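# Wheel cart through self-closing door into yellow bay

## Task

Move the utility cart from this room through the self-closing door and park it in the yellow-taped bay in the other room so that all four of its wheels sit fully inside the tape and none touches it. The copy-paper case must rest in the cart's top tray without any part extending beyond the tray's edges. The door must be closed when you finish. Either robot or both may be used, and no robot may fall over or be left leaning, or the task fails.

## Robot and tools

Robots: r1 and r2 are identical Hello Robot Stretch 4 units. Each has an omni-wheel base, a mast carrying a lift, a single arm that telescopes forward, a wrist (yaw, pitch, roll) and a two-finger gripper. Height is about 1.6 m, and the base rim is never more than 0.23 m from the base origin. Loose objects may occasionally get a brief nudge from outside.

Frames: all positions are in metres. The base frame sits on the floor under the base centre, with x forward, y left and z up. hand_pose is a point between the open fingertips, given in the base frame; its printed value may be slightly wrong. The odometry frame is where the base frame was at scene start. base_odometry only counts wheel rotation, so slipping looks like travel. Its heading is in rad, positive to the left, from -3.142 to 3.142. Each robot reports only in its own frames, so you can judge the robots' positions relative to each other only from images, lidar_m and wrist_depth_mm.

move: the arguments are r1, r2 (an object or null for each robot), cameras and blocking. blocking must always be false, otherwise the call is refused. The call returns in about 0.5 s while motion continues. Inside a robot's object:
- base: a relative offset from where the base last reported itself (or from where it is now, if a move is still running). translate_m is forward-positive, strafe_m is left-positive, each from -2 to 2 m. rotate_rad is counter-clockwise-positive, from -3.2 to 3.2. You may combine translate_m with strafe_m for a straight diagonal with no turning. rotate_rad must be sent alone.
- joints: absolute targets, each with its done tolerance. lift_m 0 to 1.2 (±0.004). arm_m 0 to 0.55 (±0.004). wrist_yaw_rad -1.134 to 4.276: 0 is forward, positive is left, 3.14 is folded back, and above 3.4 the arm may obstruct. wrist_pitch_rad -1.117 to 4.259: 0 is level, 1.57 is pointing down. wrist_roll_rad -1.117 to 4.259: positive is clockwise seen from behind. All wrist joints use ±0.02. gripper_m -0.038 to 0.141 (±0.004) is the fingertip gap, which may be off by up to 0.015; at -0.02 or below the fingers press together. Joint targets out of range are clipped and played. Other out-of-range values are refused, and unknown keys make the call invalid.
- pace: "slow", "default", "fast" or "max". Base speeds are 0.1/0.3/0.4/0.6 m/s and 1/2/3/4 rad/s, lift 0.15/0.3/0.4/0.5 m/s, arm 0.1/0.4/0.6/0.7 m/s, wrist always 1.82 rad/s. Above lift_m 0.2 the base is slowed, down to 0.3 m/s and 1 rad/s at lift_m 1.2.
- speeds: a top speed for each of lift_m, arm_m or a wrist joint, up to its max pace. Not available for gripper_m.
- contact_limits: 0 to 1 (default 0.5) for arm_m, lift_m, translate_m, strafe_m, rotate_rad. Set a limit only next to its own command. A base limit stays in force until the next action that names base. Even at 0 the arm needs a firm 15 to 40 N to stop. For a gentle press, use 0 and aim 1 to 3 mm beyond first contact.
- end_of_arm: "enable_torque", sent on its own, revives wrist or gripper motors that have shut off.
Actions are capped at 15 s, and a move times out after 14 s. A new move replaces only the targets it names; everything else keeps running. A parked joint or base may still push toward an old target unnoticed.

wait: seconds from 0 to 10, plus cameras. It ends early once a commanded robot comes to rest. wait(0) shows the line "earlier move". stop: brakes every running motion and re-holds any slack wheels (check the "stop:" line). zoom_image: camera plus region [x0, y0, x1, y1] in pixels from the top-left, at most 504 by 504. The camera must be among the most recent images. finished_scene: scene is the current scene's number. The goal must hold without the robots afterwards.

Results: "move: r1 done; r2 time_out" gives each moved robot's outcome. "pictures" lists the image order, and frames may lag the state slightly. A robot marked "as last shown" was not commanded. Statuses are done, moving, off_target, contact_stop (the held part goes slack), time_out (the target is dropped), limit_stop_at_own_body, limit_stop_at_tilt (lean above 6 degrees; the lift, arm and wheels go slack), and torque_fault. on_its_own reports uncommanded behaviour. lidar_m gives 12 distances in 30-degree sectors: the 1st is ahead, then counter-clockwise (4th left, 7th behind, 10th right). "-" means nothing seen or closer than 0.25 m. wrist_depth_mm is a 7x7 depth grid in mm (100 to 2000). If turned_by_wheels and turned_by_imu differ by more than about 0.1 rad over a move, the base hit something or slipped. base_tilt is in degrees. motor_effort is in percent, and servo_current is in mA with the peak in brackets.

Chaining: if a move or wait is refused, or an uncommanded stop appears, the later move, wait and finished_scene calls in that reply are skipped.

Avoid: robots pressing on each other (bases touching, or a gripper closing on the other robot's fingers). Co-carried loads, since travel can differ by about 3 cm per metre. Turning, driving or braking with more than 1 kg held and arm_m above 0.2. Strong steady pushes with a high gripper. Self-collision: gripper over the base with lift below about 0.2 (0.45 when pointing down), pitch up combined with roll, or yaw plus pitch below about -1.1. Keep lift_m at or above 0.3 for 2 kg loads. Grip with a gripper_m at least 0.015 below the object's width. Avoid drops, slams and hard hits.

Each tool is called after ">>>" by a JSON object that holds its "fn" and its "kwargs".

## Session

>>> {"fn": "wait", "kwargs": {"seconds": 0}}

Scene clock: 0.00 s.
r1.base_odometry: x=+0.000 y=+0.000 heading=+0.000
r1.turned_by_wheels: +0.000
r1.turned_by_imu: +0.000
r1.base_tilt: forward=-1.6 right=+1.3
r1.lidar_m: 1.92 2.25 3.81 1.93 0.97 0.84 0.83 0.93 0.77 0.76 0.93 1.59
r1.base_status: not commanded
r1.joint_positions: lift_m=+0.127 arm_m=+0.000 wrist_yaw_rad=+3.089 wrist_pitch_rad=+0.002 wrist_roll_rad=+0.000 gripper_m=+0.056
r1.joint_status: not commanded
r1.measured_speeds: all 0
r1.motor_effort: lift_m=+20 arm_m=-4 wheel_0=+0 wheel_1=+1 wheel_2=+1
r1.servo_current: wrist_yaw_rad=39 wrist_pitch_rad=46 wrist_roll_rad=65 gripper_m=39
r1.hand_pose: x=-0.1125 y=+0.1024 z=+0.3046 quat_wxyz=(+0.026, -0.001, +0.000, +1.000) (m; r1's base frame)
r1.wrist_depth_mm: 137 138 - - - - - / 113 139 - - - - - / 117 140 224 - - - - / 137 161 - - - - - / - - - - - - - / - - 191 - 187 - - / 842 759 750 788 788 732 768
r2.base_odometry: x=+0.000 y=+0.000 heading=+0.000
r2.turned_by_wheels: +0.000
r2.turned_by_imu: +0.000
r2.base_tilt: forward=-0.6 right=+0.1
r2.lidar_m: 2.02 1.45 1.40 1.49 2.01 2.22 2.34 3.17 1.60 3.62 2.59 2.46
r2.base_status: not commanded
r2.joint_positions: lift_m=+0.295 arm_m=+0.000 wrist_yaw_rad=+3.133 wrist_pitch_rad=+0.002 wrist_roll_rad=+0.000 gripper_m=+0.056
r2.joint_status: not commanded
r2.measured_speeds: all 0
r2.motor_effort: lift_m=+18 arm_m=-4 wheel_0=+0 wheel_1=-1 wheel_2=+0
r2.servo_current: wrist_yaw_rad=46 wrist_pitch_rad=39 wrist_roll_rad=46 gripper_m=59
r2.hand_pose: x=-0.1167 y=+0.0898 z=+0.4727 quat_wxyz=(+0.004, -0.001, +0.000, +1.000) (m; r2's base frame)
r2.wrist_depth_mm: - 140 - - - - - / - 126 150 - - - - / - 130 185 - - - - / 144 143 272 - - - - / 229 - - - - - - / 226 1576 196 1576 190 1618 1464 / 226 1060 1138 - - 1025 1060
pictures: r1_head_camera, r1_head_left_camera, r1_head_right_camera, r1_wrist_camera, r2_head_camera, r2_head_left_camera, r2_head_right_camera, r2_wrist_camera
Images, in order (width x height): r1_head_camera 420x560, r1_head_left_camera 420x672, r1_head_right_camera 420x672, r1_wrist_camera 616x392, r2_head_camera 420x560, r2_head_left_camera 420x672, r2_head_right_camera 420x672, r2_wrist_camera 616x392.

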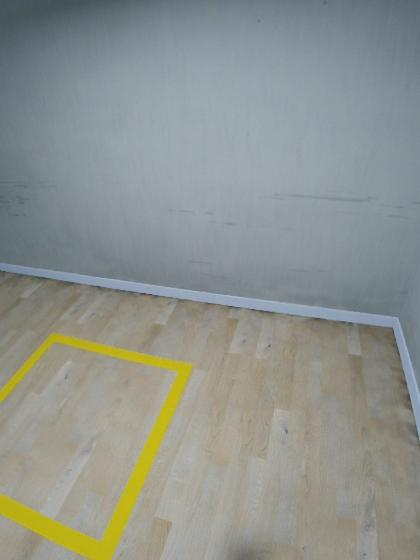

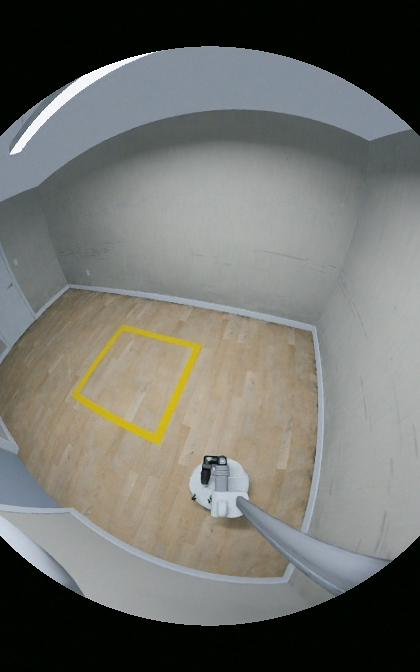

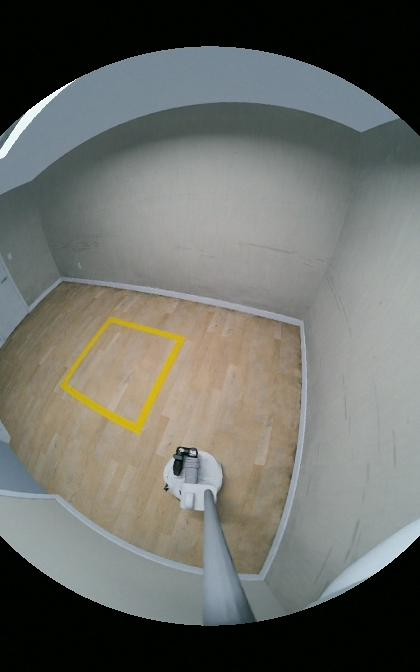

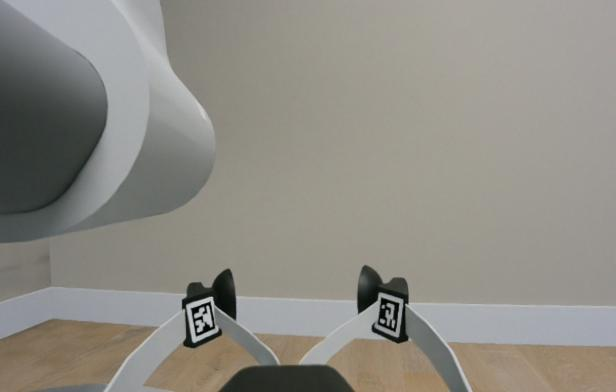

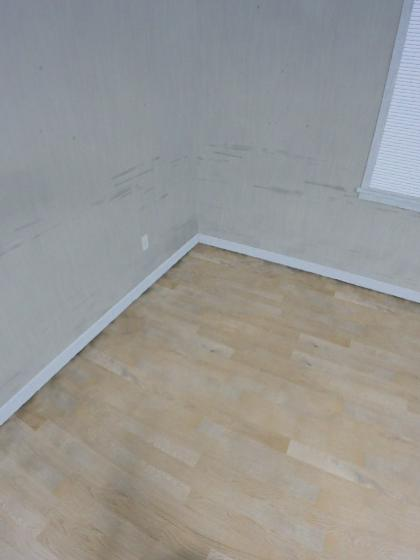

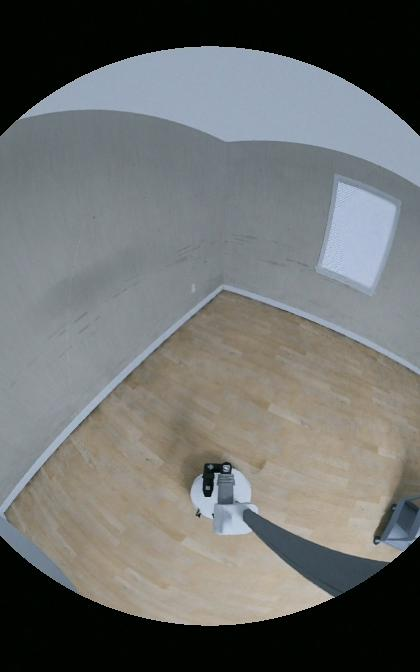

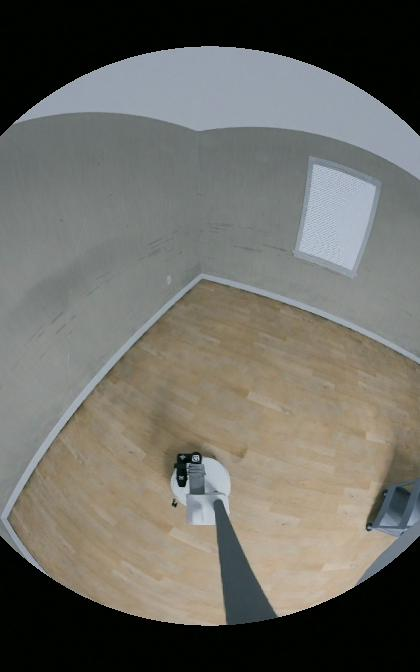

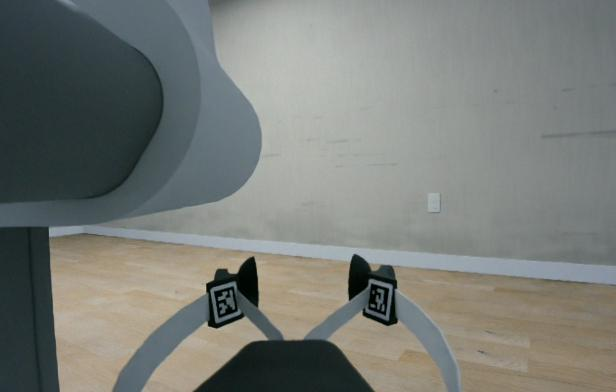

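>>> {"fn": "move", "kwargs": {"blocking": false, "cameras": [], "r1": {"base":{"rotate_rad":1.3}}, "r2": {"base":{"rotate_rad":-1.57}}}}

>>> {"fn": "wait", "kwargs": {"seconds": 3, "cameras": []}}

>>> {"fn": "wait", "kwargs": {"seconds": 1}}

Scene clock: 4.23 s.
move: r1 moving; r2 moving
r1.base_odometry: x=+0.000 y=+0.000 heading=+0.252
r1.turned_by_wheels: +0.252
r1.turned_by_imu: +0.252
r1.base_tilt: forward=-1.6 right=+1.2
r1.lidar_m: 1.98 2.71 3.66 1.25 0.89 0.80 0.87 0.80 0.77 0.82 1.11 1.92
r1.base_status: rotate_rad moving
r1.joint_positions: lift_m=+0.127 arm_m=+0.000 wrist_yaw_rad=+3.089 wrist_pitch_rad=+0.002 wrist_roll_rad=+0.000 gripper_m=+0.056
r1.joint_status: not commanded
r1.measured_speeds: translate_m=-0.001 strafe_m=-0.001 rotate_rad=+0.980 lift_m=+0.000 arm_m=+0.000 wrist_yaw_rad=+0.000 wrist_pitch_rad=+0.000 wrist_roll_rad=+0.000
r1.motor_effort: lift_m=+20(20) arm_m=-4(4) wheel_0=-8(9) wheel_1=-6(9) wheel_2=-7(7)
r1.servo_current: wrist_yaw_rad=59(59) wrist_pitch_rad=39(46) wrist_roll_rad=46(59) gripper_m=39(39)
r1.hand_pose: x=-0.1125 y=+0.1024 z=+0.3046 quat_wxyz=(+0.026, -0.001, +0.000, +1.000) (m; r1's base frame)
r1.wrist_depth_mm: 136 138 - - - - - / 113 139 - - - - - / 114 140 226 - - - - / 137 160 - - - - - / - - - - - - - / - 1060 190 - 187 - - / 778 750 750 798 750 699 732
r2.base_odometry: x=+0.000 y=+0.000 heading=-0.252
r2.turned_by_wheels: -0.252
r2.turned_by_imu: -0.244
r2.base_tilt: forward=-0.7 right=+0.1
r2.lidar_m: 2.52 1.62 1.40 1.40 1.67 2.23 2.24 2.64 1.59 1.63 2.93 2.49
r2.base_status: rotate_rad moving
r2.joint_positions: lift_m=+0.295 arm_m=+0.000 wrist_yaw_rad=+3.133 wrist_pitch_rad=+0.002 wrist_roll_rad=+0.000 gripper_m=+0.056
r2.joint_status: not commanded
r2.measured_speeds: translate_m=+0.000 strafe_m=+0.000 rotate_rad=-0.974 lift_m=+0.000 arm_m=+0.000 wrist_yaw_rad=+0.000 wrist_pitch_rad=+0.000 wrist_roll_rad=+0.000
r2.motor_effort: lift_m=+18(18) arm_m=-4(4) wheel_0=+8(9) wheel_1=+8(10) wheel_2=+9(11)
r2.servo_current: wrist_yaw_rad=33(52) wrist_pitch_rad=39(46) wrist_roll_rad=52(52) gripper_m=39(59)
r2.hand_pose: x=-0.1167 y=+0.0898 z=+0.4727 quat_wxyz=(+0.004, -0.001, +0.000, +1.000) (m; r2's base frame)
r2.wrist_depth_mm: - 141 - - - - - / - 127 150 - - - - / - 130 184 - - - - / 144 143 272 - - - - / 229 - - - - - - / 227 1576 196 1576 190 1661 1464 / 226 1060 1138 - - 1060 1060
pictures: none
No camera images: "cameras" was empty.

Scene clock: 5.63 s.
earlier move: r1 done; r2 moving
r1.base_odometry: x=+0.000 y=+0.000 heading=+1.300
r1.turned_by_wheels: +1.048
r1.turned_by_imu: +1.053
r1.base_tilt: forward=-1.6 right=+1.3
r1.lidar_m: 3.79 1.23 0.89 0.83 0.88 0.82 0.77 0.81 1.10 1.93 2.00 2.67
r1.base_status: done
r1.joint_positions: lift_m=+0.127 arm_m=+0.000 wrist_yaw_rad=+3.089 wrist_pitch_rad=+0.002 wrist_roll_rad=+0.000 gripper_m=+0.056
r1.joint_status: not commanded
r1.measured_speeds: all 0
r1.motor_effort: lift_m=+20(20) arm_m=-4(4) wheel_0=-4(10) wheel_1=-1(9) wheel_2=-1(8)
r1.servo_current: wrist_yaw_rad=52(65) wrist_pitch_rad=46(52) wrist_roll_rad=59(65) gripper_m=39(46)
r1.hand_pose: x=-0.1125 y=+0.1024 z=+0.3046 quat_wxyz=(+0.026, -0.001, +0.000, +1.000) (m; r1's base frame)
r1.wrist_depth_mm: 136 138 - - - - - / 113 139 - - - - - / 118 140 229 - - - - / 137 162 - - - - - / - - - - - - - / - - 191 - 187 - - / 788 707 750 143 778 768 809
r2.base_odometry: x=+0.000 y=+0.000 heading=-1.569
r2.turned_by_wheels: -1.318
r2.turned_by_imu: -1.283
r2.base_tilt: forward=-0.6 right=+0.0
r2.lidar_m: 3.54 2.58 2.47 1.99 1.48 1.41 1.48 2.04 2.23 2.34 3.20 1.57
r2.base_status: rotate_rad moving
r2.joint_positions: lift_m=+0.295 arm_m=+0.000 wrist_yaw_rad=+3.133 wrist_pitch_rad=+0.002 wrist_roll_rad=+0.000 gripper_m=+0.056
r2.joint_status: not commanded
r2.measured_speeds: all 0
r2.motor_effort: lift_m=+18(18) arm_m=-4(4) wheel_0=+2(11) wheel_1=+2(11) wheel_2=+3(11)
r2.servo_current: wrist_yaw_rad=39(59) wrist_pitch_rad=46(46) wrist_roll_rad=39(52) gripper_m=46(59)
r2.hand_pose: x=-0.1167 y=+0.0898 z=+0.4727 quat_wxyz=(+0.004, -0.001, +0.000, +1.000) (m; r2's base frame)
r2.wrist_depth_mm: - 140 - - - - - / - 126 141 - - - - / - 129 185 - - - - / 144 143 228 - - - - / 229 - - - - - - / 227 1576 196 1336 190 - - / 226 1078 1138 - - 1042 1060
wait: 1.40 of 3 s (r1 has come to rest)
pictures: none
No camera images: "cameras" was empty.

Scene clock: 5.80 s.
earlier move: r2 done
r1.base_odometry: x=+0.000 y=+0.000 heading=+1.300
r1.turned_by_wheels: +0.000
r1.turned_by_imu: +0.000
r1.base_tilt: forward=-1.6 right=+1.2
r1.lidar_m: 3.77 1.25 0.88 0.84 0.84 0.83 0.78 0.78 1.08 1.91 1.98 2.68
r1.base_status: done
r1.joint_positions: lift_m=+0.127 arm_m=+0.000 wrist_yaw_rad=+3.089 wrist_pitch_rad=+0.002 wrist_roll_rad=+0.000 gripper_m=+0.056
r1.joint_status: not commanded
r1.measured_speeds: all 0
r1.motor_effort: lift_m=+20(20) arm_m=-4(4) wheel_0=-4(10) wheel_1=-1(9) wheel_2=-1(8)
r1.servo_current: wrist_yaw_rad=33(65) wrist_pitch_rad=33(52) wrist_roll_rad=52(65) gripper_m=39(46)
r1.hand_pose: x=-0.1125 y=+0.1024 z=+0.3046 quat_wxyz=(+0.026, -0.001, +0.000, +1.000) (m; r1's base frame)
r1.wrist_depth_mm: 137 139 - - - - - / 113 139 - - - - - / 117 140 229 - - - - / 137 162 - - - - - / - - - - - - - / - - 190 - 187 - - / 798 699 759 143 788 788 809
r2.base_odometry: x=+0.000 y=+0.000 heading=-1.569
r2.turned_by_wheels: +0.000
r2.turned_by_imu: +0.000
r2.base_tilt: forward=-0.6 right=+0.1
r2.lidar_m: 3.58 2.60 2.46 1.99 1.43 1.40 1.49 2.04 2.22 2.32 3.21 1.63
r2.base_status: done
r2.joint_positions: lift_m=+0.295 arm_m=+0.000 wrist_yaw_rad=+3.133 wrist_pitch_rad=+0.002 wrist_roll_rad=+0.000 gripper_m=+0.056
r2.joint_status: not commanded
r2.measured_speeds: all 0
r2.motor_effort: lift_m=+18(18) arm_m=-4(4) wheel_0=+3(11) wheel_1=+2(11) wheel_2=+3(11)
r2.servo_current: wrist_yaw_rad=39(59) wrist_pitch_rad=39(46) wrist_roll_rad=52(52) gripper_m=39(59)
r2.hand_pose: x=-0.1167 y=+0.0898 z=+0.4727 quat_wxyz=(+0.004, -0.001, +0.000, +1.000) (m; r2's base frame)
r2.wrist_depth_mm: - 140 - - - - - / - 126 142 - - - - / - 130 186 - - - - / 144 144 228 - - - - / 229 - - - - - - / 228 1576 196 1336 190 - - / 226 1060 1138 - - 1025 1060
wait: 0.17 of 1 s (r2 has come to rest)
pictures: r1_head_camera, r1_head_left_camera, r1_head_right_camera, r1_wrist_camera, r2_head_camera, r2_head_left_camera, r2_head_right_camera, r2_wrist_camera
Images, in order (width x height): r1_head_camera 420x560, r1_head_left_camera 420x672, r1_head_right_camera 420x672, r1_wrist_camera 616x392, r2_head_camera 420x560, r2_head_left_camera 420x672, r2_head_right_camera 420x672, r2_wrist_camera 616x392.

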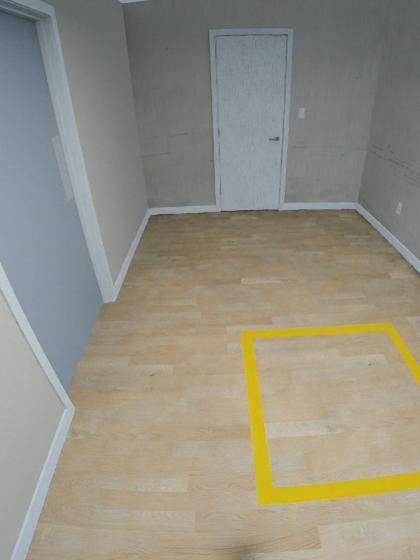

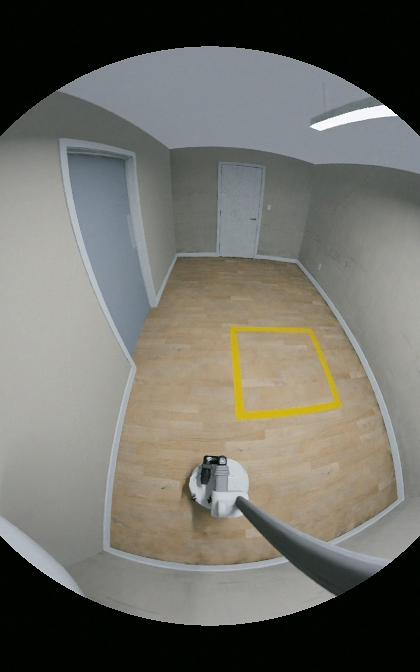

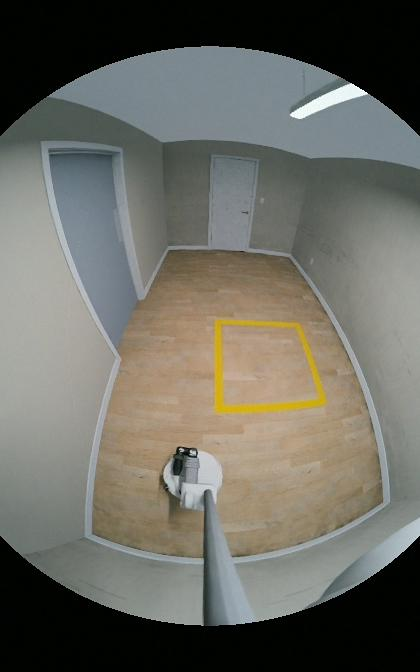

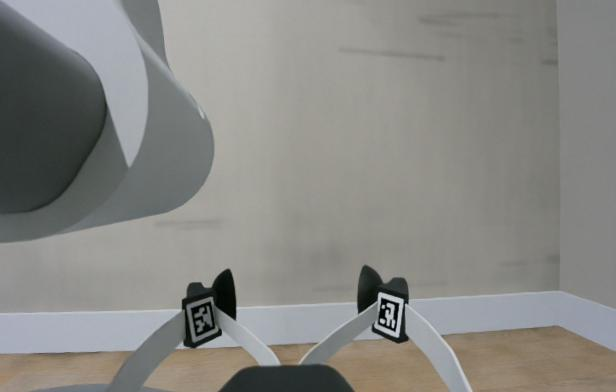

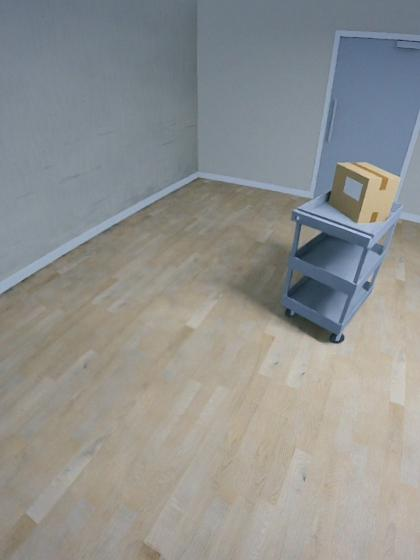

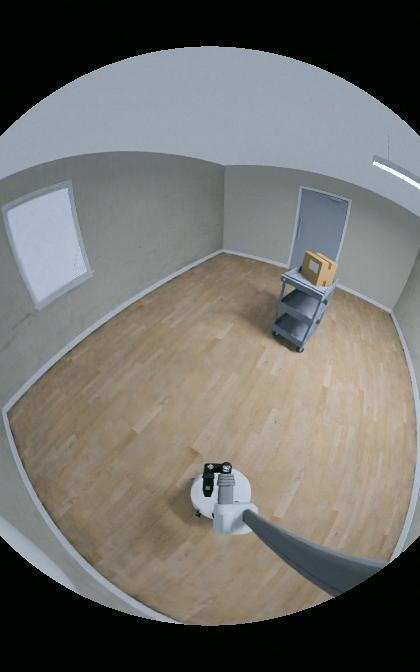

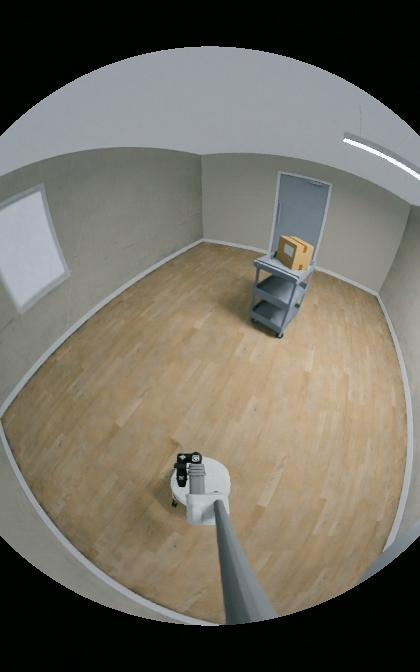

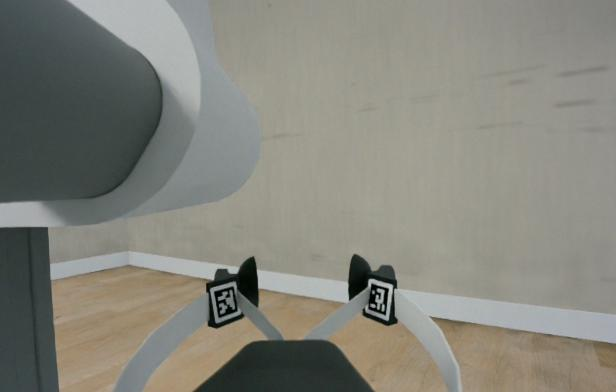

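>>> {"fn": "zoom_image", "kwargs": {"camera": "r2_head_camera", "region": [260, 20, 420, 360]}}

>>> {"fn": "zoom_image", "kwargs": {"camera": "r1_head_camera", "region": [0, 0, 300, 420]}}

>>> {"fn": "zoom_image", "kwargs": {"camera": "r2_head_left_camera", "region": [240, 160, 420, 360]}}

Scaled by 1.482 from the camera's 420x560 image, which has a finer 1200x1600 frame.

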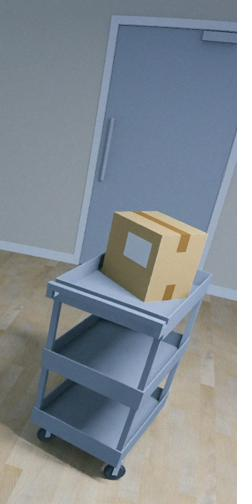

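Scaled by 1.200 from the camera's 420x560 image, which has a finer 600x800 frame.

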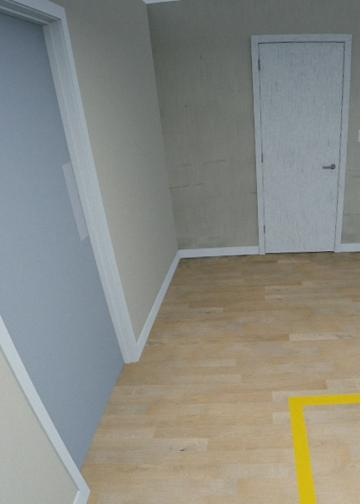

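Scaled by 2.520 from the camera's 420x672 image, which has a finer 600x960 frame.

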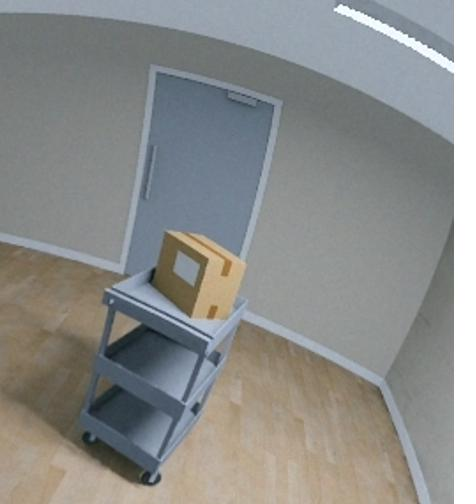

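>>> {"fn": "move", "kwargs": {"blocking": false, "cameras": [], "r1": {"base":{"translate_m":1.5}}, "r2": {"base":{"rotate_rad":-0.47}}}}

>>> {"fn": "wait", "kwargs": {"seconds": 2, "cameras": []}}

>>> {"fn": "move", "kwargs": {"blocking": false, "cameras": [], "r2": {"base":{"translate_m":0.8,"strafe_m":0.2}}}}

>>> {"fn": "wait", "kwargs": {"seconds": 6, "cameras": []}}

>>> {"fn": "wait", "kwargs": {"seconds": 6, "cameras": ["r1_head_left_camera","r2_head_camera","r2_head_left_camera"]}}

Scene clock: 57.23 s.
move: r1 moving; r2 moving
r1.base_odometry: x=+0.008 y=+0.030 heading=+1.300
r1.turned_by_wheels: +0.000
r1.turned_by_imu: +0.000
r1.base_tilt: forward=-1.6 right=+1.3
r1.lidar_m: 3.80 1.25 0.89 0.83 0.90 0.86 0.80 0.84 1.15 1.90 2.00 2.69
r1.base_status: translate_m moving
r1.joint_positions: lift_m=+0.127 arm_m=+0.000 wrist_yaw_rad=+3.089 wrist_pitch_rad=+0.002 wrist_roll_rad=+0.000 gripper_m=+0.056
r1.joint_status: not commanded
r1.measured_speeds: translate_m=+0.122 strafe_m=+0.000 rotate_rad=+0.000 lift_m=+0.000 arm_m=+0.000 wrist_yaw_rad=+0.000 wrist_pitch_rad=+0.000 wrist_roll_rad=+0.000
r1.motor_effort: lift_m=+20(20) arm_m=-4(4) wheel_0=+6(8) wheel_1=+5(7) wheel_2=-8(9)
r1.servo_current: wrist_yaw_rad=52(52) wrist_pitch_rad=46(46) wrist_roll_rad=46(65) gripper_m=46(46)
r1.hand_pose: x=-0.1125 y=+0.1024 z=+0.3046 quat_wxyz=(+0.026, -0.001, +0.000, +1.000) (m; r1's base frame)
r1.wrist_depth_mm: 136 138 - - - - - / 112 139 - - - - - / 117 139 226 - - - - / 137 163 - - - - - / - - - - - - - / - - 190 - 187 - - / 798 750 750 798 798 768 809
r2.base_odometry: x=+0.000 y=+0.000 heading=-1.821
r2.turned_by_wheels: -0.251
r2.turned_by_imu: -0.244
r2.base_tilt: forward=-0.7 right=+0.1
r2.lidar_m: 1.64 2.90 2.49 2.51 1.63 1.40 1.41 1.68 2.22 2.24 2.64 1.61
r2.base_status: rotate_rad moving
r2.joint_positions: lift_m=+0.295 arm_m=+0.000 wrist_yaw_rad=+3.133 wrist_pitch_rad=+0.002 wrist_roll_rad=+0.000 gripper_m=+0.056
r2.joint_status: not commanded
r2.measured_speeds: translate_m=-0.002 strafe_m=-0.001 rotate_rad=-0.957 lift_m=+0.000 arm_m=+0.000 wrist_yaw_rad=+0.000 wrist_pitch_rad=+0.000 wrist_roll_rad=+0.000
r2.motor_effort: lift_m=+18(18) arm_m=-4(4) wheel_0=+6(10) wheel_1=+8(9) wheel_2=+9(11)
r2.servo_current: wrist_yaw_rad=46(59) wrist_pitch_rad=46(46) wrist_roll_rad=46(59) gripper_m=52(52)
r2.hand_pose: x=-0.1167 y=+0.0898 z=+0.4727 quat_wxyz=(+0.004, -0.001, +0.000, +1.000) (m; r2's base frame)
r2.wrist_depth_mm: - 140 - - - - - / - 126 142 - - - - / - 129 185 - - - - / 144 143 207 - - - - / 230 - - - - - - / 228 1537 195 1308 190 - - / 227 1060 1138 - - 1042 1060
pictures: none
No camera images: "cameras" was empty.

Scene clock: 58.00 s.
earlier move: r1 moving; r2 done
r1.base_odometry: x=+0.054 y=+0.194 heading=+1.300
r1.turned_by_wheels: +0.000
r1.turned_by_imu: +0.000
r1.base_tilt: forward=-1.6 right=+1.3
r1.lidar_m: 3.70 1.37 0.90 0.84 0.87 1.02 0.97 1.01 1.40 1.89 1.98 2.69
r1.base_status: translate_m moving
r1.joint_positions: lift_m=+0.127 arm_m=+0.000 wrist_yaw_rad=+3.089 wrist_pitch_rad=+0.002 wrist_roll_rad=+0.000 gripper_m=+0.056
r1.joint_status: not commanded
r1.measured_speeds: translate_m=+0.305 strafe_m=+0.002 rotate_rad=+0.002 lift_m=+0.000 arm_m=+0.000 wrist_yaw_rad=+0.000 wrist_pitch_rad=+0.000 wrist_roll_rad=+0.000
r1.motor_effort: lift_m=+20(20) arm_m=-4(4) wheel_0=+7(9) wheel_1=+4(8) wheel_2=-6(11)
r1.servo_current: wrist_yaw_rad=46(65) wrist_pitch_rad=39(52) wrist_roll_rad=52(65) gripper_m=46(46)
r1.hand_pose: x=-0.1125 y=+0.1024 z=+0.3046 quat_wxyz=(+0.026, -0.001, +0.000, +1.000) (m; r1's base frame)
r1.wrist_depth_mm: 137 138 - - - - - / 112 139 - - - - - / 116 140 222 - - - - / 137 159 - - - - - / - - - - - - - / - - 190 1098 187 1060 960 / 842 768 750 809 798 778 809
r2.base_odometry: x=+0.000 y=+0.000 heading=-2.039
r2.turned_by_wheels: -0.218
r2.turned_by_imu: -0.212
r2.base_tilt: forward=-0.7 right=+0.1
r2.lidar_m: 1.60 3.35 2.55 2.47 1.90 1.45 1.41 1.50 2.19 2.23 2.38 3.43
r2.base_status: done
r2.joint_positions: lift_m=+0.295 arm_m=+0.000 wrist_yaw_rad=+3.133 wrist_pitch_rad=+0.002 wrist_roll_rad=+0.000 gripper_m=+0.056
r2.joint_status: not commanded
r2.measured_speeds: all 0
r2.motor_effort: lift_m=+18(18) arm_m=-4(4) wheel_0=+4(10) wheel_1=+2(9) wheel_2=+4(11)
r2.servo_current: wrist_yaw_rad=65(65) wrist_pitch_rad=39(46) wrist_roll_rad=46(59) gripper_m=46(52)
r2.hand_pose: x=-0.1167 y=+0.0898 z=+0.4727 quat_wxyz=(+0.004, -0.001, +0.000, +1.000) (m; r2's base frame)
r2.wrist_depth_mm: - 140 - - - - - / - 127 141 - - - - / - 130 185 - - - - / 144 144 207 - - - - / 220 - - - - - - / 220 1430 191 171 190 - 1366 / 226 1078 1160 - - 1060 1060
wait: 0.77 of 2 s (r2 has come to rest)
pictures: none
No camera images: "cameras" was empty.

Scene clock: 58.50 s.
earlier move: r1 moving
move: r2 moving
r1.base_odometry: x=+0.094 y=+0.338 heading=+1.300
r1.turned_by_wheels: +0.000
r1.turned_by_imu: +0.000
r1.base_tilt: forward=-1.6 right=+1.3
r1.lidar_m: 3.57 1.39 0.91 0.84 0.88 1.17 1.12 1.14 1.59 1.90 1.99 2.69
r1.base_status: translate_m moving
r1.joint_positions: lift_m=+0.127 arm_m=+0.000 wrist_yaw_rad=+3.089 wrist_pitch_rad=+0.002 wrist_roll_rad=+0.000 gripper_m=+0.056
r1.joint_status: not commanded
r1.measured_speeds: translate_m=+0.300 strafe_m=+0.000 rotate_rad=+0.001 lift_m=+0.000 arm_m=+0.000 wrist_yaw_rad=+0.000 wrist_pitch_rad=+0.000 wrist_roll_rad=+0.000
r1.motor_effort: lift_m=+20(20) arm_m=-4(4) wheel_0=+5(7) wheel_1=+5(6) wheel_2=-6(7)
r1.servo_current: wrist_yaw_rad=59(59) wrist_pitch_rad=46(46) wrist_roll_rad=46(65) gripper_m=39(52)
r1.hand_pose: x=-0.1125 y=+0.1024 z=+0.3046 quat_wxyz=(+0.026, -0.001, +0.000, +1.000) (m; r1's base frame)
r1.wrist_depth_mm: 137 138 - - - - - / 113 139 - - - - - / 116 139 222 - - - - / 137 159 - - - - - / - - - - - - - / 1078 1098 190 1078 187 1138 946 / 842 750 750 798 788 768 820
r2.base_odometry: x=-0.007 y=-0.031 heading=-2.038
r2.turned_by_wheels: +0.000
r2.turned_by_imu: +0.000
r2.base_tilt: forward=-0.7 right=+0.0
r2.lidar_m: 1.56 3.37 2.54 2.47 1.94 1.49 1.42 1.54 2.19 2.24 2.36 3.42
r2.base_status: translate_m moving; strafe_m moving
r2.joint_positions: lift_m=+0.295 arm_m=+0.000 wrist_yaw_rad=+3.133 wrist_pitch_rad=+0.002 wrist_roll_rad=+0.000 gripper_m=+0.056
r2.joint_status: not commanded
r2.measured_speeds: translate_m=+0.122 strafe_m=+0.031 rotate_rad=-0.004 lift_m=+0.000 arm_m=+0.000 wrist_yaw_rad=+0.000 wrist_pitch_rad=+0.000 wrist_roll_rad=+0.000
r2.motor_effort: lift_m=+18(18) arm_m=-4(4) wheel_0=+5(8) wheel_1=+10(10) wheel_2=-12(12)
r2.servo_current: wrist_yaw_rad=39(65) wrist_pitch_rad=39(46) wrist_roll_rad=39(52) gripper_m=46(52)
r2.hand_pose: x=-0.1167 y=+0.0898 z=+0.4727 quat_wxyz=(+0.004, -0.001, +0.000, +1.000) (m; r2's base frame)
r2.wrist_depth_mm: - 140 - - - - - / - 125 148 - - - - / - 129 192 - - - - / 144 144 214 - - - - / 220 - - - - - - / 219 1464 195 171 191 - 1336 / 237 1060 1160 - - 1025 1025
pictures: none
No camera images: "cameras" was empty.

Scene clock: 62.20 s.
earlier move: r1 moving; r2 done
r1.base_odometry: x=+0.384 y=+1.381 heading=+1.300
r1.turned_by_wheels: +0.000
r1.turned_by_imu: +0.001
r1.base_tilt: forward=-1.5 right=+1.3
r1.lidar_m: 2.49 1.31 1.02 0.95 0.95 1.23 2.20 2.29 1.99 1.88 1.95 2.62
r1.base_status: translate_m moving
r1.joint_positions: lift_m=+0.127 arm_m=+0.000 wrist_yaw_rad=+3.089 wrist_pitch_rad=+0.002 wrist_roll_rad=+0.000 gripper_m=+0.056
r1.joint_status: not commanded
r1.measured_speeds: translate_m=+0.187 strafe_m=+0.000 rotate_rad=-0.005 lift_m=+0.000 arm_m=+0.000 wrist_yaw_rad=+0.000 wrist_pitch_rad=+0.000 wrist_roll_rad=+0.000
r1.motor_effort: lift_m=+20(20) arm_m=-4(4) wheel_0=+3(7) wheel_1=+4(8) wheel_2=-1(7)
r1.servo_current: wrist_yaw_rad=39(72) wrist_pitch_rad=39(52) wrist_roll_rad=46(65) gripper_m=39(52)
r1.hand_pose: x=-0.1125 y=+0.1024 z=+0.3046 quat_wxyz=(+0.026, -0.001, +0.000, +1.000) (m; r1's base frame)
r1.wrist_depth_mm: 136 138 - - - - - / 113 139 - - - - - / 118 139 272 - - - - / 137 161 - - - - - / - - - - - - - / 1182 1229 194 1205 188 1160 976 / 788 707 768 798 788 778 820
r2.base_odometry: x=-0.182 y=-0.804 heading=-2.038
r2.turned_by_wheels: +0.000
r2.turned_by_imu: +0.002
r2.base_tilt: forward=-0.7 right=+0.1
r2.lidar_m: 0.87 3.03 2.33 2.23 2.39 2.25 2.18 2.32 2.56 2.49 2.62 0.86
r2.base_status: done
r2.joint_positions: lift_m=+0.295 arm_m=+0.000 wrist_yaw_rad=+3.133 wrist_pitch_rad=+0.002 wrist_roll_rad=+0.000 gripper_m=+0.056
r2.joint_status: not commanded
r2.measured_speeds: all 0
r2.motor_effort: lift_m=+18(18) arm_m=-4(4) wheel_0=+4(9) wheel_1=+2(10) wheel_2=-4(14)
r2.servo_current: wrist_yaw_rad=46(65) wrist_pitch_rad=33(46) wrist_roll_rad=39(59) gripper_m=52(52)
r2.hand_pose: x=-0.1167 y=+0.0898 z=+0.4727 quat_wxyz=(+0.004, -0.001, +0.000, +1.000) (m; r2's base frame)
r2.wrist_depth_mm: - 141 - - - - - / - 126 151 - - - - / - 130 185 - - - - / 144 143 263 - - - - / 229 - - - - - - / 228 1537 196 1537 190 1618 1430 / 227 1060 1138 - - 1042 1060
wait: 3.70 of 6 s (r2 has come to rest)
pictures: none
No camera images: "cameras" was empty.

Scene clock: 63.23 s.
earlier move: r1 done
r1.base_odometry: x=+0.402 y=+1.445 heading=+1.300
r1.turned_by_wheels: +0.000
r1.turned_by_imu: +0.000
r1.base_tilt: forward=-1.6 right=+1.3
r1.lidar_m: 2.41 1.31 1.02 0.97 0.97 1.27 2.26 2.34 2.01 1.87 1.93 2.51
r1.base_status: done
r1.joint_positions: lift_m=+0.127 arm_m=+0.000 wrist_yaw_rad=+3.089 wrist_pitch_rad=+0.002 wrist_roll_rad=+0.000 gripper_m=+0.056
r1.joint_status: not commanded
r1.measured_speeds: all 0
r1.motor_effort: lift_m=+20(20) arm_m=-4(4) wheel_0=+3(7) wheel_1=+2(8) wheel_2=+1(7)
r1.servo_current: wrist_yaw_rad=65(72) wrist_pitch_rad=39(52) wrist_roll_rad=39(65) gripper_m=39(52)
r1.hand_pose: x=-0.1125 y=+0.1024 z=+0.3046 quat_wxyz=(+0.026, -0.001, +0.000, +1.000) (m; r1's base frame)
r1.wrist_depth_mm: 136 138 - - - - - / 113 139 - - - - - / 117 139 271 - - - - / 137 162 - - - - - / 1921 - - - - - - / 1182 1182 195 1182 187 1138 1008 / 798 759 759 798 798 778 831
r2.base_odometry: x=-0.182 y=-0.804 heading=-2.038
r2.turned_by_wheels: +0.000
r2.turned_by_imu: +0.000
r2.base_tilt: forward=-0.7 right=+0.0
r2.lidar_m: 0.86 3.01 2.35 2.21 2.37 2.25 2.18 2.31 2.53 2.48 2.64 0.87
r2.base_status: done
r2.joint_positions: lift_m=+0.295 arm_m=+0.000 wrist_yaw_rad=+3.133 wrist_pitch_rad=+0.002 wrist_roll_rad=+0.000 gripper_m=+0.056
r2.joint_status: not commanded
r2.measured_speeds: all 0
r2.motor_effort: lift_m=+18(18) arm_m=-4(4) wheel_0=+4(9) wheel_1=+2(10) wheel_2=-5(14)
r2.servo_current: wrist_yaw_rad=46(65) wrist_pitch_rad=39(46) wrist_roll_rad=59(65) gripper_m=59(59)
r2.hand_pose: x=-0.1167 y=+0.0898 z=+0.4727 quat_wxyz=(+0.004, -0.001, +0.000, +1.000) (m; r2's base frame)
r2.wrist_depth_mm: - 141 - - - - - / - 126 151 - - - - / - 129 185 - - - - / 144 143 264 - - - - / 229 - - - - - - / 228 1576 196 1537 190 1576 1430 / 227 1078 1138 - - 1025 1042
wait: 1.03 of 6 s (r1 has come to rest)
pictures: r1_head_left_camera, r2_head_camera, r2_head_left_camera
Images, in order (width x height): r1_head_left_camera 420x672, r2_head_camera 420x560, r2_head_left_camera 420x672.

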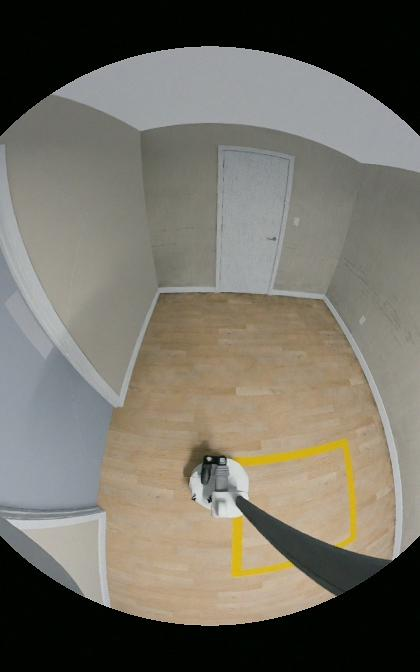

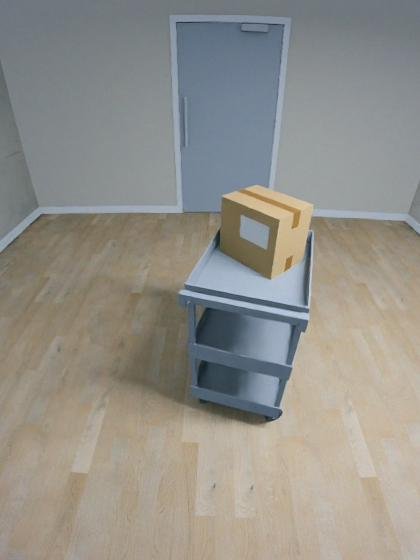

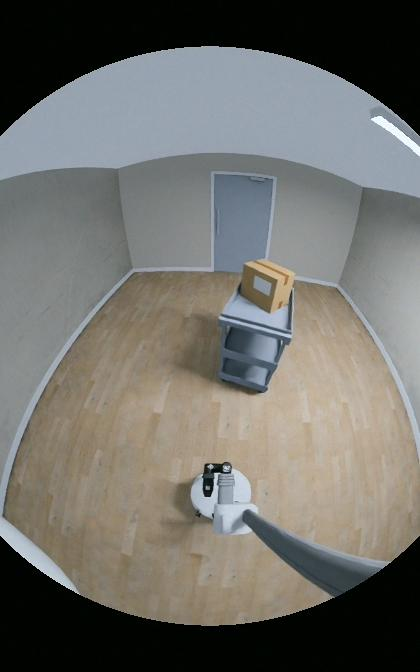

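>>> {"fn": "zoom_image", "kwargs": {"camera": "r2_head_camera", "region": [160, 170, 340, 430]}}

>>> {"fn": "zoom_image", "kwargs": {"camera": "r1_head_left_camera", "region": [0, 100, 130, 560]}}

Scaled by 1.938 from the camera's 420x560 image, which has a finer 1200x1600 frame.

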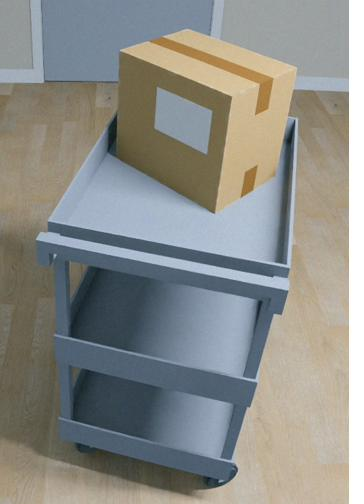

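Scaled by 1.096 from the camera's 420x672 image, which has a finer 600x960 frame.

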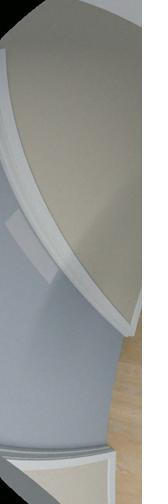

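>>> {"fn": "move", "kwargs": {"blocking": false, "cameras": [], "r1": {"base":{"rotate_rad":1.565}}, "r2": {"joints":{"lift_m":0.9},"base":{"rotate_rad":-0.0}}}}

>>> {"fn": "wait", "kwargs": {"seconds": 3, "cameras": ["r1_head_left_camera","r1_head_camera","r1_head_right_camera"]}}

Scene clock: 90.63 s.
move: r1 moving; r2 moving
r1.base_odometry: x=+0.402 y=+1.445 heading=+1.552
r1.turned_by_wheels: +0.252
r1.turned_by_imu: +0.252
r1.base_tilt: forward=-1.6 right=+1.3
r1.lidar_m: 1.98 1.07 0.97 0.95 1.02 1.71 2.25 2.26 1.91 1.91 2.17 2.43
r1.base_status: rotate_rad moving
r1.joint_positions: lift_m=+0.127 arm_m=+0.000 wrist_yaw_rad=+3.089 wrist_pitch_rad=+0.002 wrist_roll_rad=+0.000 gripper_m=+0.056
r1.joint_status: not commanded
r1.measured_speeds: translate_m=-0.001 strafe_m=-0.001 rotate_rad=+0.980 lift_m=+0.000 arm_m=+0.000 wrist_yaw_rad=+0.000 wrist_pitch_rad=+0.000 wrist_roll_rad=+0.000
r1.motor_effort: lift_m=+20(20) arm_m=-4(4) wheel_0=-6(10) wheel_1=-6(8) wheel_2=-6(7)
r1.servo_current: wrist_yaw_rad=46(59) wrist_pitch_rad=33(46) wrist_roll_rad=59(59) gripper_m=39(46)
r1.hand_pose: x=-0.1125 y=+0.1024 z=+0.3046 quat_wxyz=(+0.026, -0.001, +0.000, +1.000) (m; r1's base frame)
r1.wrist_depth_mm: 136 138 - - - - - / 113 139 - - - - - / 118 140 274 - - - - / 137 162 - - - - - / 1921 - - - - - - / 1308 1182 194 1205 187 1160 1098 / 831 750 715 798 788 768 820
r2.base_odometry: x=-0.182 y=-0.804 heading=-2.038
r2.turned_by_wheels: +0.000
r2.turned_by_imu: +0.000
r2.base_tilt: forward=-0.7 right=+0.1
r2.lidar_m: 0.89 3.05 2.33 2.24 2.40 2.24 2.19 2.31 2.56 2.48 2.66 0.87
r2.base_status: done
r2.joint_positions: lift_m=+0.333 arm_m=+0.000 wrist_yaw_rad=+3.133 wrist_pitch_rad=+0.002 wrist_roll_rad=+0.000 gripper_m=+0.056
r2.joint_status: lift_m moving
r2.measured_speeds: translate_m=+0.000 strafe_m=+0.000 rotate_rad=+0.000 lift_m=+0.146 arm_m=+0.000 wrist_yaw_rad=+0.000 wrist_pitch_rad=+0.000 wrist_roll_rad=+0.000
r2.motor_effort: lift_m=+23(25) arm_m=-4(4) wheel_0=+0(2) wheel_1=+0(1) wheel_2=+0(3)
r2.servo_current: wrist_yaw_rad=46(52) wrist_pitch_rad=39(39) wrist_roll_rad=46(52) gripper_m=46(52)
r2.hand_pose: x=-0.1167 y=+0.0898 z=+0.5104 quat_wxyz=(+0.004, -0.001, +0.000, +1.000) (m; r2's base frame)
r2.wrist_depth_mm: - 141 - - - - - / - 126 151 - - - - / - 129 185 - - - - / 144 144 264 - - - - / 230 - - - - - - / 228 1708 196 1618 190 1661 1537 / 226 1160 1205 - - 1118 1138
pictures: none
No camera images: "cameras" was empty.

Scene clock: 92.20 s.
earlier move: r1 done; r2 moving
r1.base_odometry: x=+0.402 y=+1.445 heading=+2.865
r1.turned_by_wheels: +1.313
r1.turned_by_imu: +1.320
r1.base_tilt: forward=-1.6 right=+1.3
r1.lidar_m: 0.96 0.97 1.24 2.26 2.35 2.00 1.88 1.95 2.58 2.43 1.35 1.02
r1.base_status: done
r1.joint_positions: lift_m=+0.127 arm_m=+0.000 wrist_yaw_rad=+3.089 wrist_pitch_rad=+0.002 wrist_roll_rad=+0.000 gripper_m=+0.056
r1.joint_status: not commanded
r1.measured_speeds: all 0
r1.motor_effort: lift_m=+20(20) arm_m=-4(4) wheel_0=-1(10) wheel_1=-2(9) wheel_2=-1(8)
r1.servo_current: wrist_yaw_rad=59(65) wrist_pitch_rad=39(52) wrist_roll_rad=39(65) gripper_m=39(46)
r1.hand_pose: x=-0.1125 y=+0.1024 z=+0.3046 quat_wxyz=(+0.026, -0.001, +0.000, +1.000) (m; r1's base frame)
r1.wrist_depth_mm: 136 139 - - - - - / 113 139 - - - - - / 118 139 272 - - - - / 137 161 - - - - - / 1708 - 1921 - - - - / 1182 1182 193 1205 187 1160 1255 / 842 750 750 809 788 778 809
r2.base_odometry: x=-0.182 y=-0.804 heading=-2.038
r2.turned_by_wheels: +0.000
r2.turned_by_imu: +0.000
r2.base_tilt: forward=-0.7 right=+0.0
r2.lidar_m: 0.88 3.03 2.32 2.24 2.37 2.23 2.20 2.34 2.56 2.48 2.62 0.88
r2.base_status: done
r2.joint_positions: lift_m=+0.765 arm_m=+0.000 wrist_yaw_rad=+3.133 wrist_pitch_rad=+0.002 wrist_roll_rad=+0.000 gripper_m=+0.056
r2.joint_status: lift_m moving
r2.measured_speeds: translate_m=+0.000 strafe_m=+0.000 rotate_rad=+0.000 lift_m=+0.290 arm_m=+0.000 wrist_yaw_rad=+0.000 wrist_pitch_rad=+0.000 wrist_roll_rad=+0.000
r2.motor_effort: lift_m=+23(26) arm_m=-4(4) wheel_0=+0(2) wheel_1=+0(1) wheel_2=+0(3)
r2.servo_current: wrist_yaw_rad=59(59) wrist_pitch_rad=33(46) wrist_roll_rad=52(59) gripper_m=46(59)
r2.hand_pose: x=-0.1167 y=+0.0898 z=+0.9430 quat_wxyz=(+0.004, -0.001, +0.000, +1.000) (m; r2's base frame)
r2.wrist_depth_mm: - 140 - - - - - / - 126 151 - - - - / - 130 185 - - - - / 144 143 264 - - - - / 229 - - - - - - / 228 - 196 - 191 - - / 225 - - - - - -
wait: 1.57 of 3 s (r1 has come to rest)
pictures: r1_head_camera, r1_head_left_camera, r1_head_right_camera
Images, in order (width x height): r1_head_camera 420x560, r1_head_left_camera 420x672, r1_head_right_camera 420x672.

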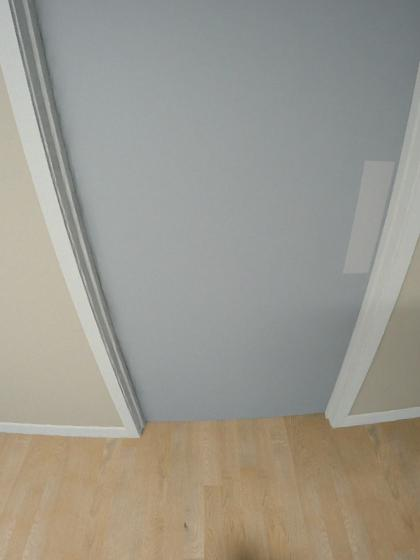

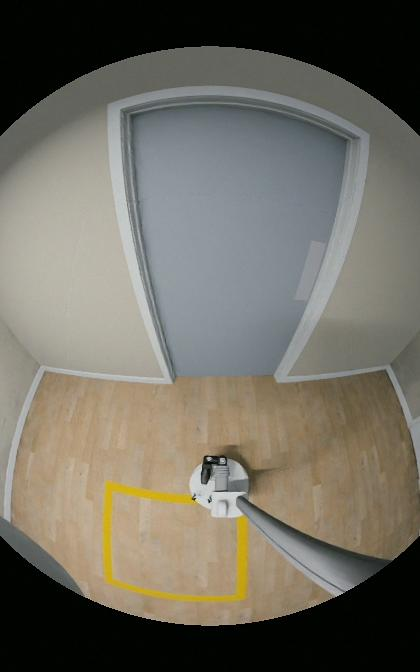

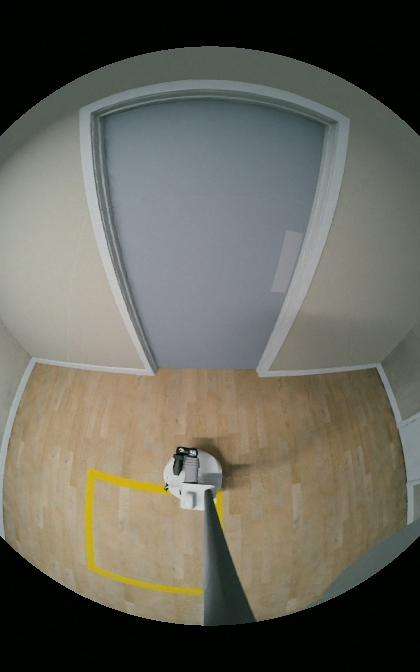

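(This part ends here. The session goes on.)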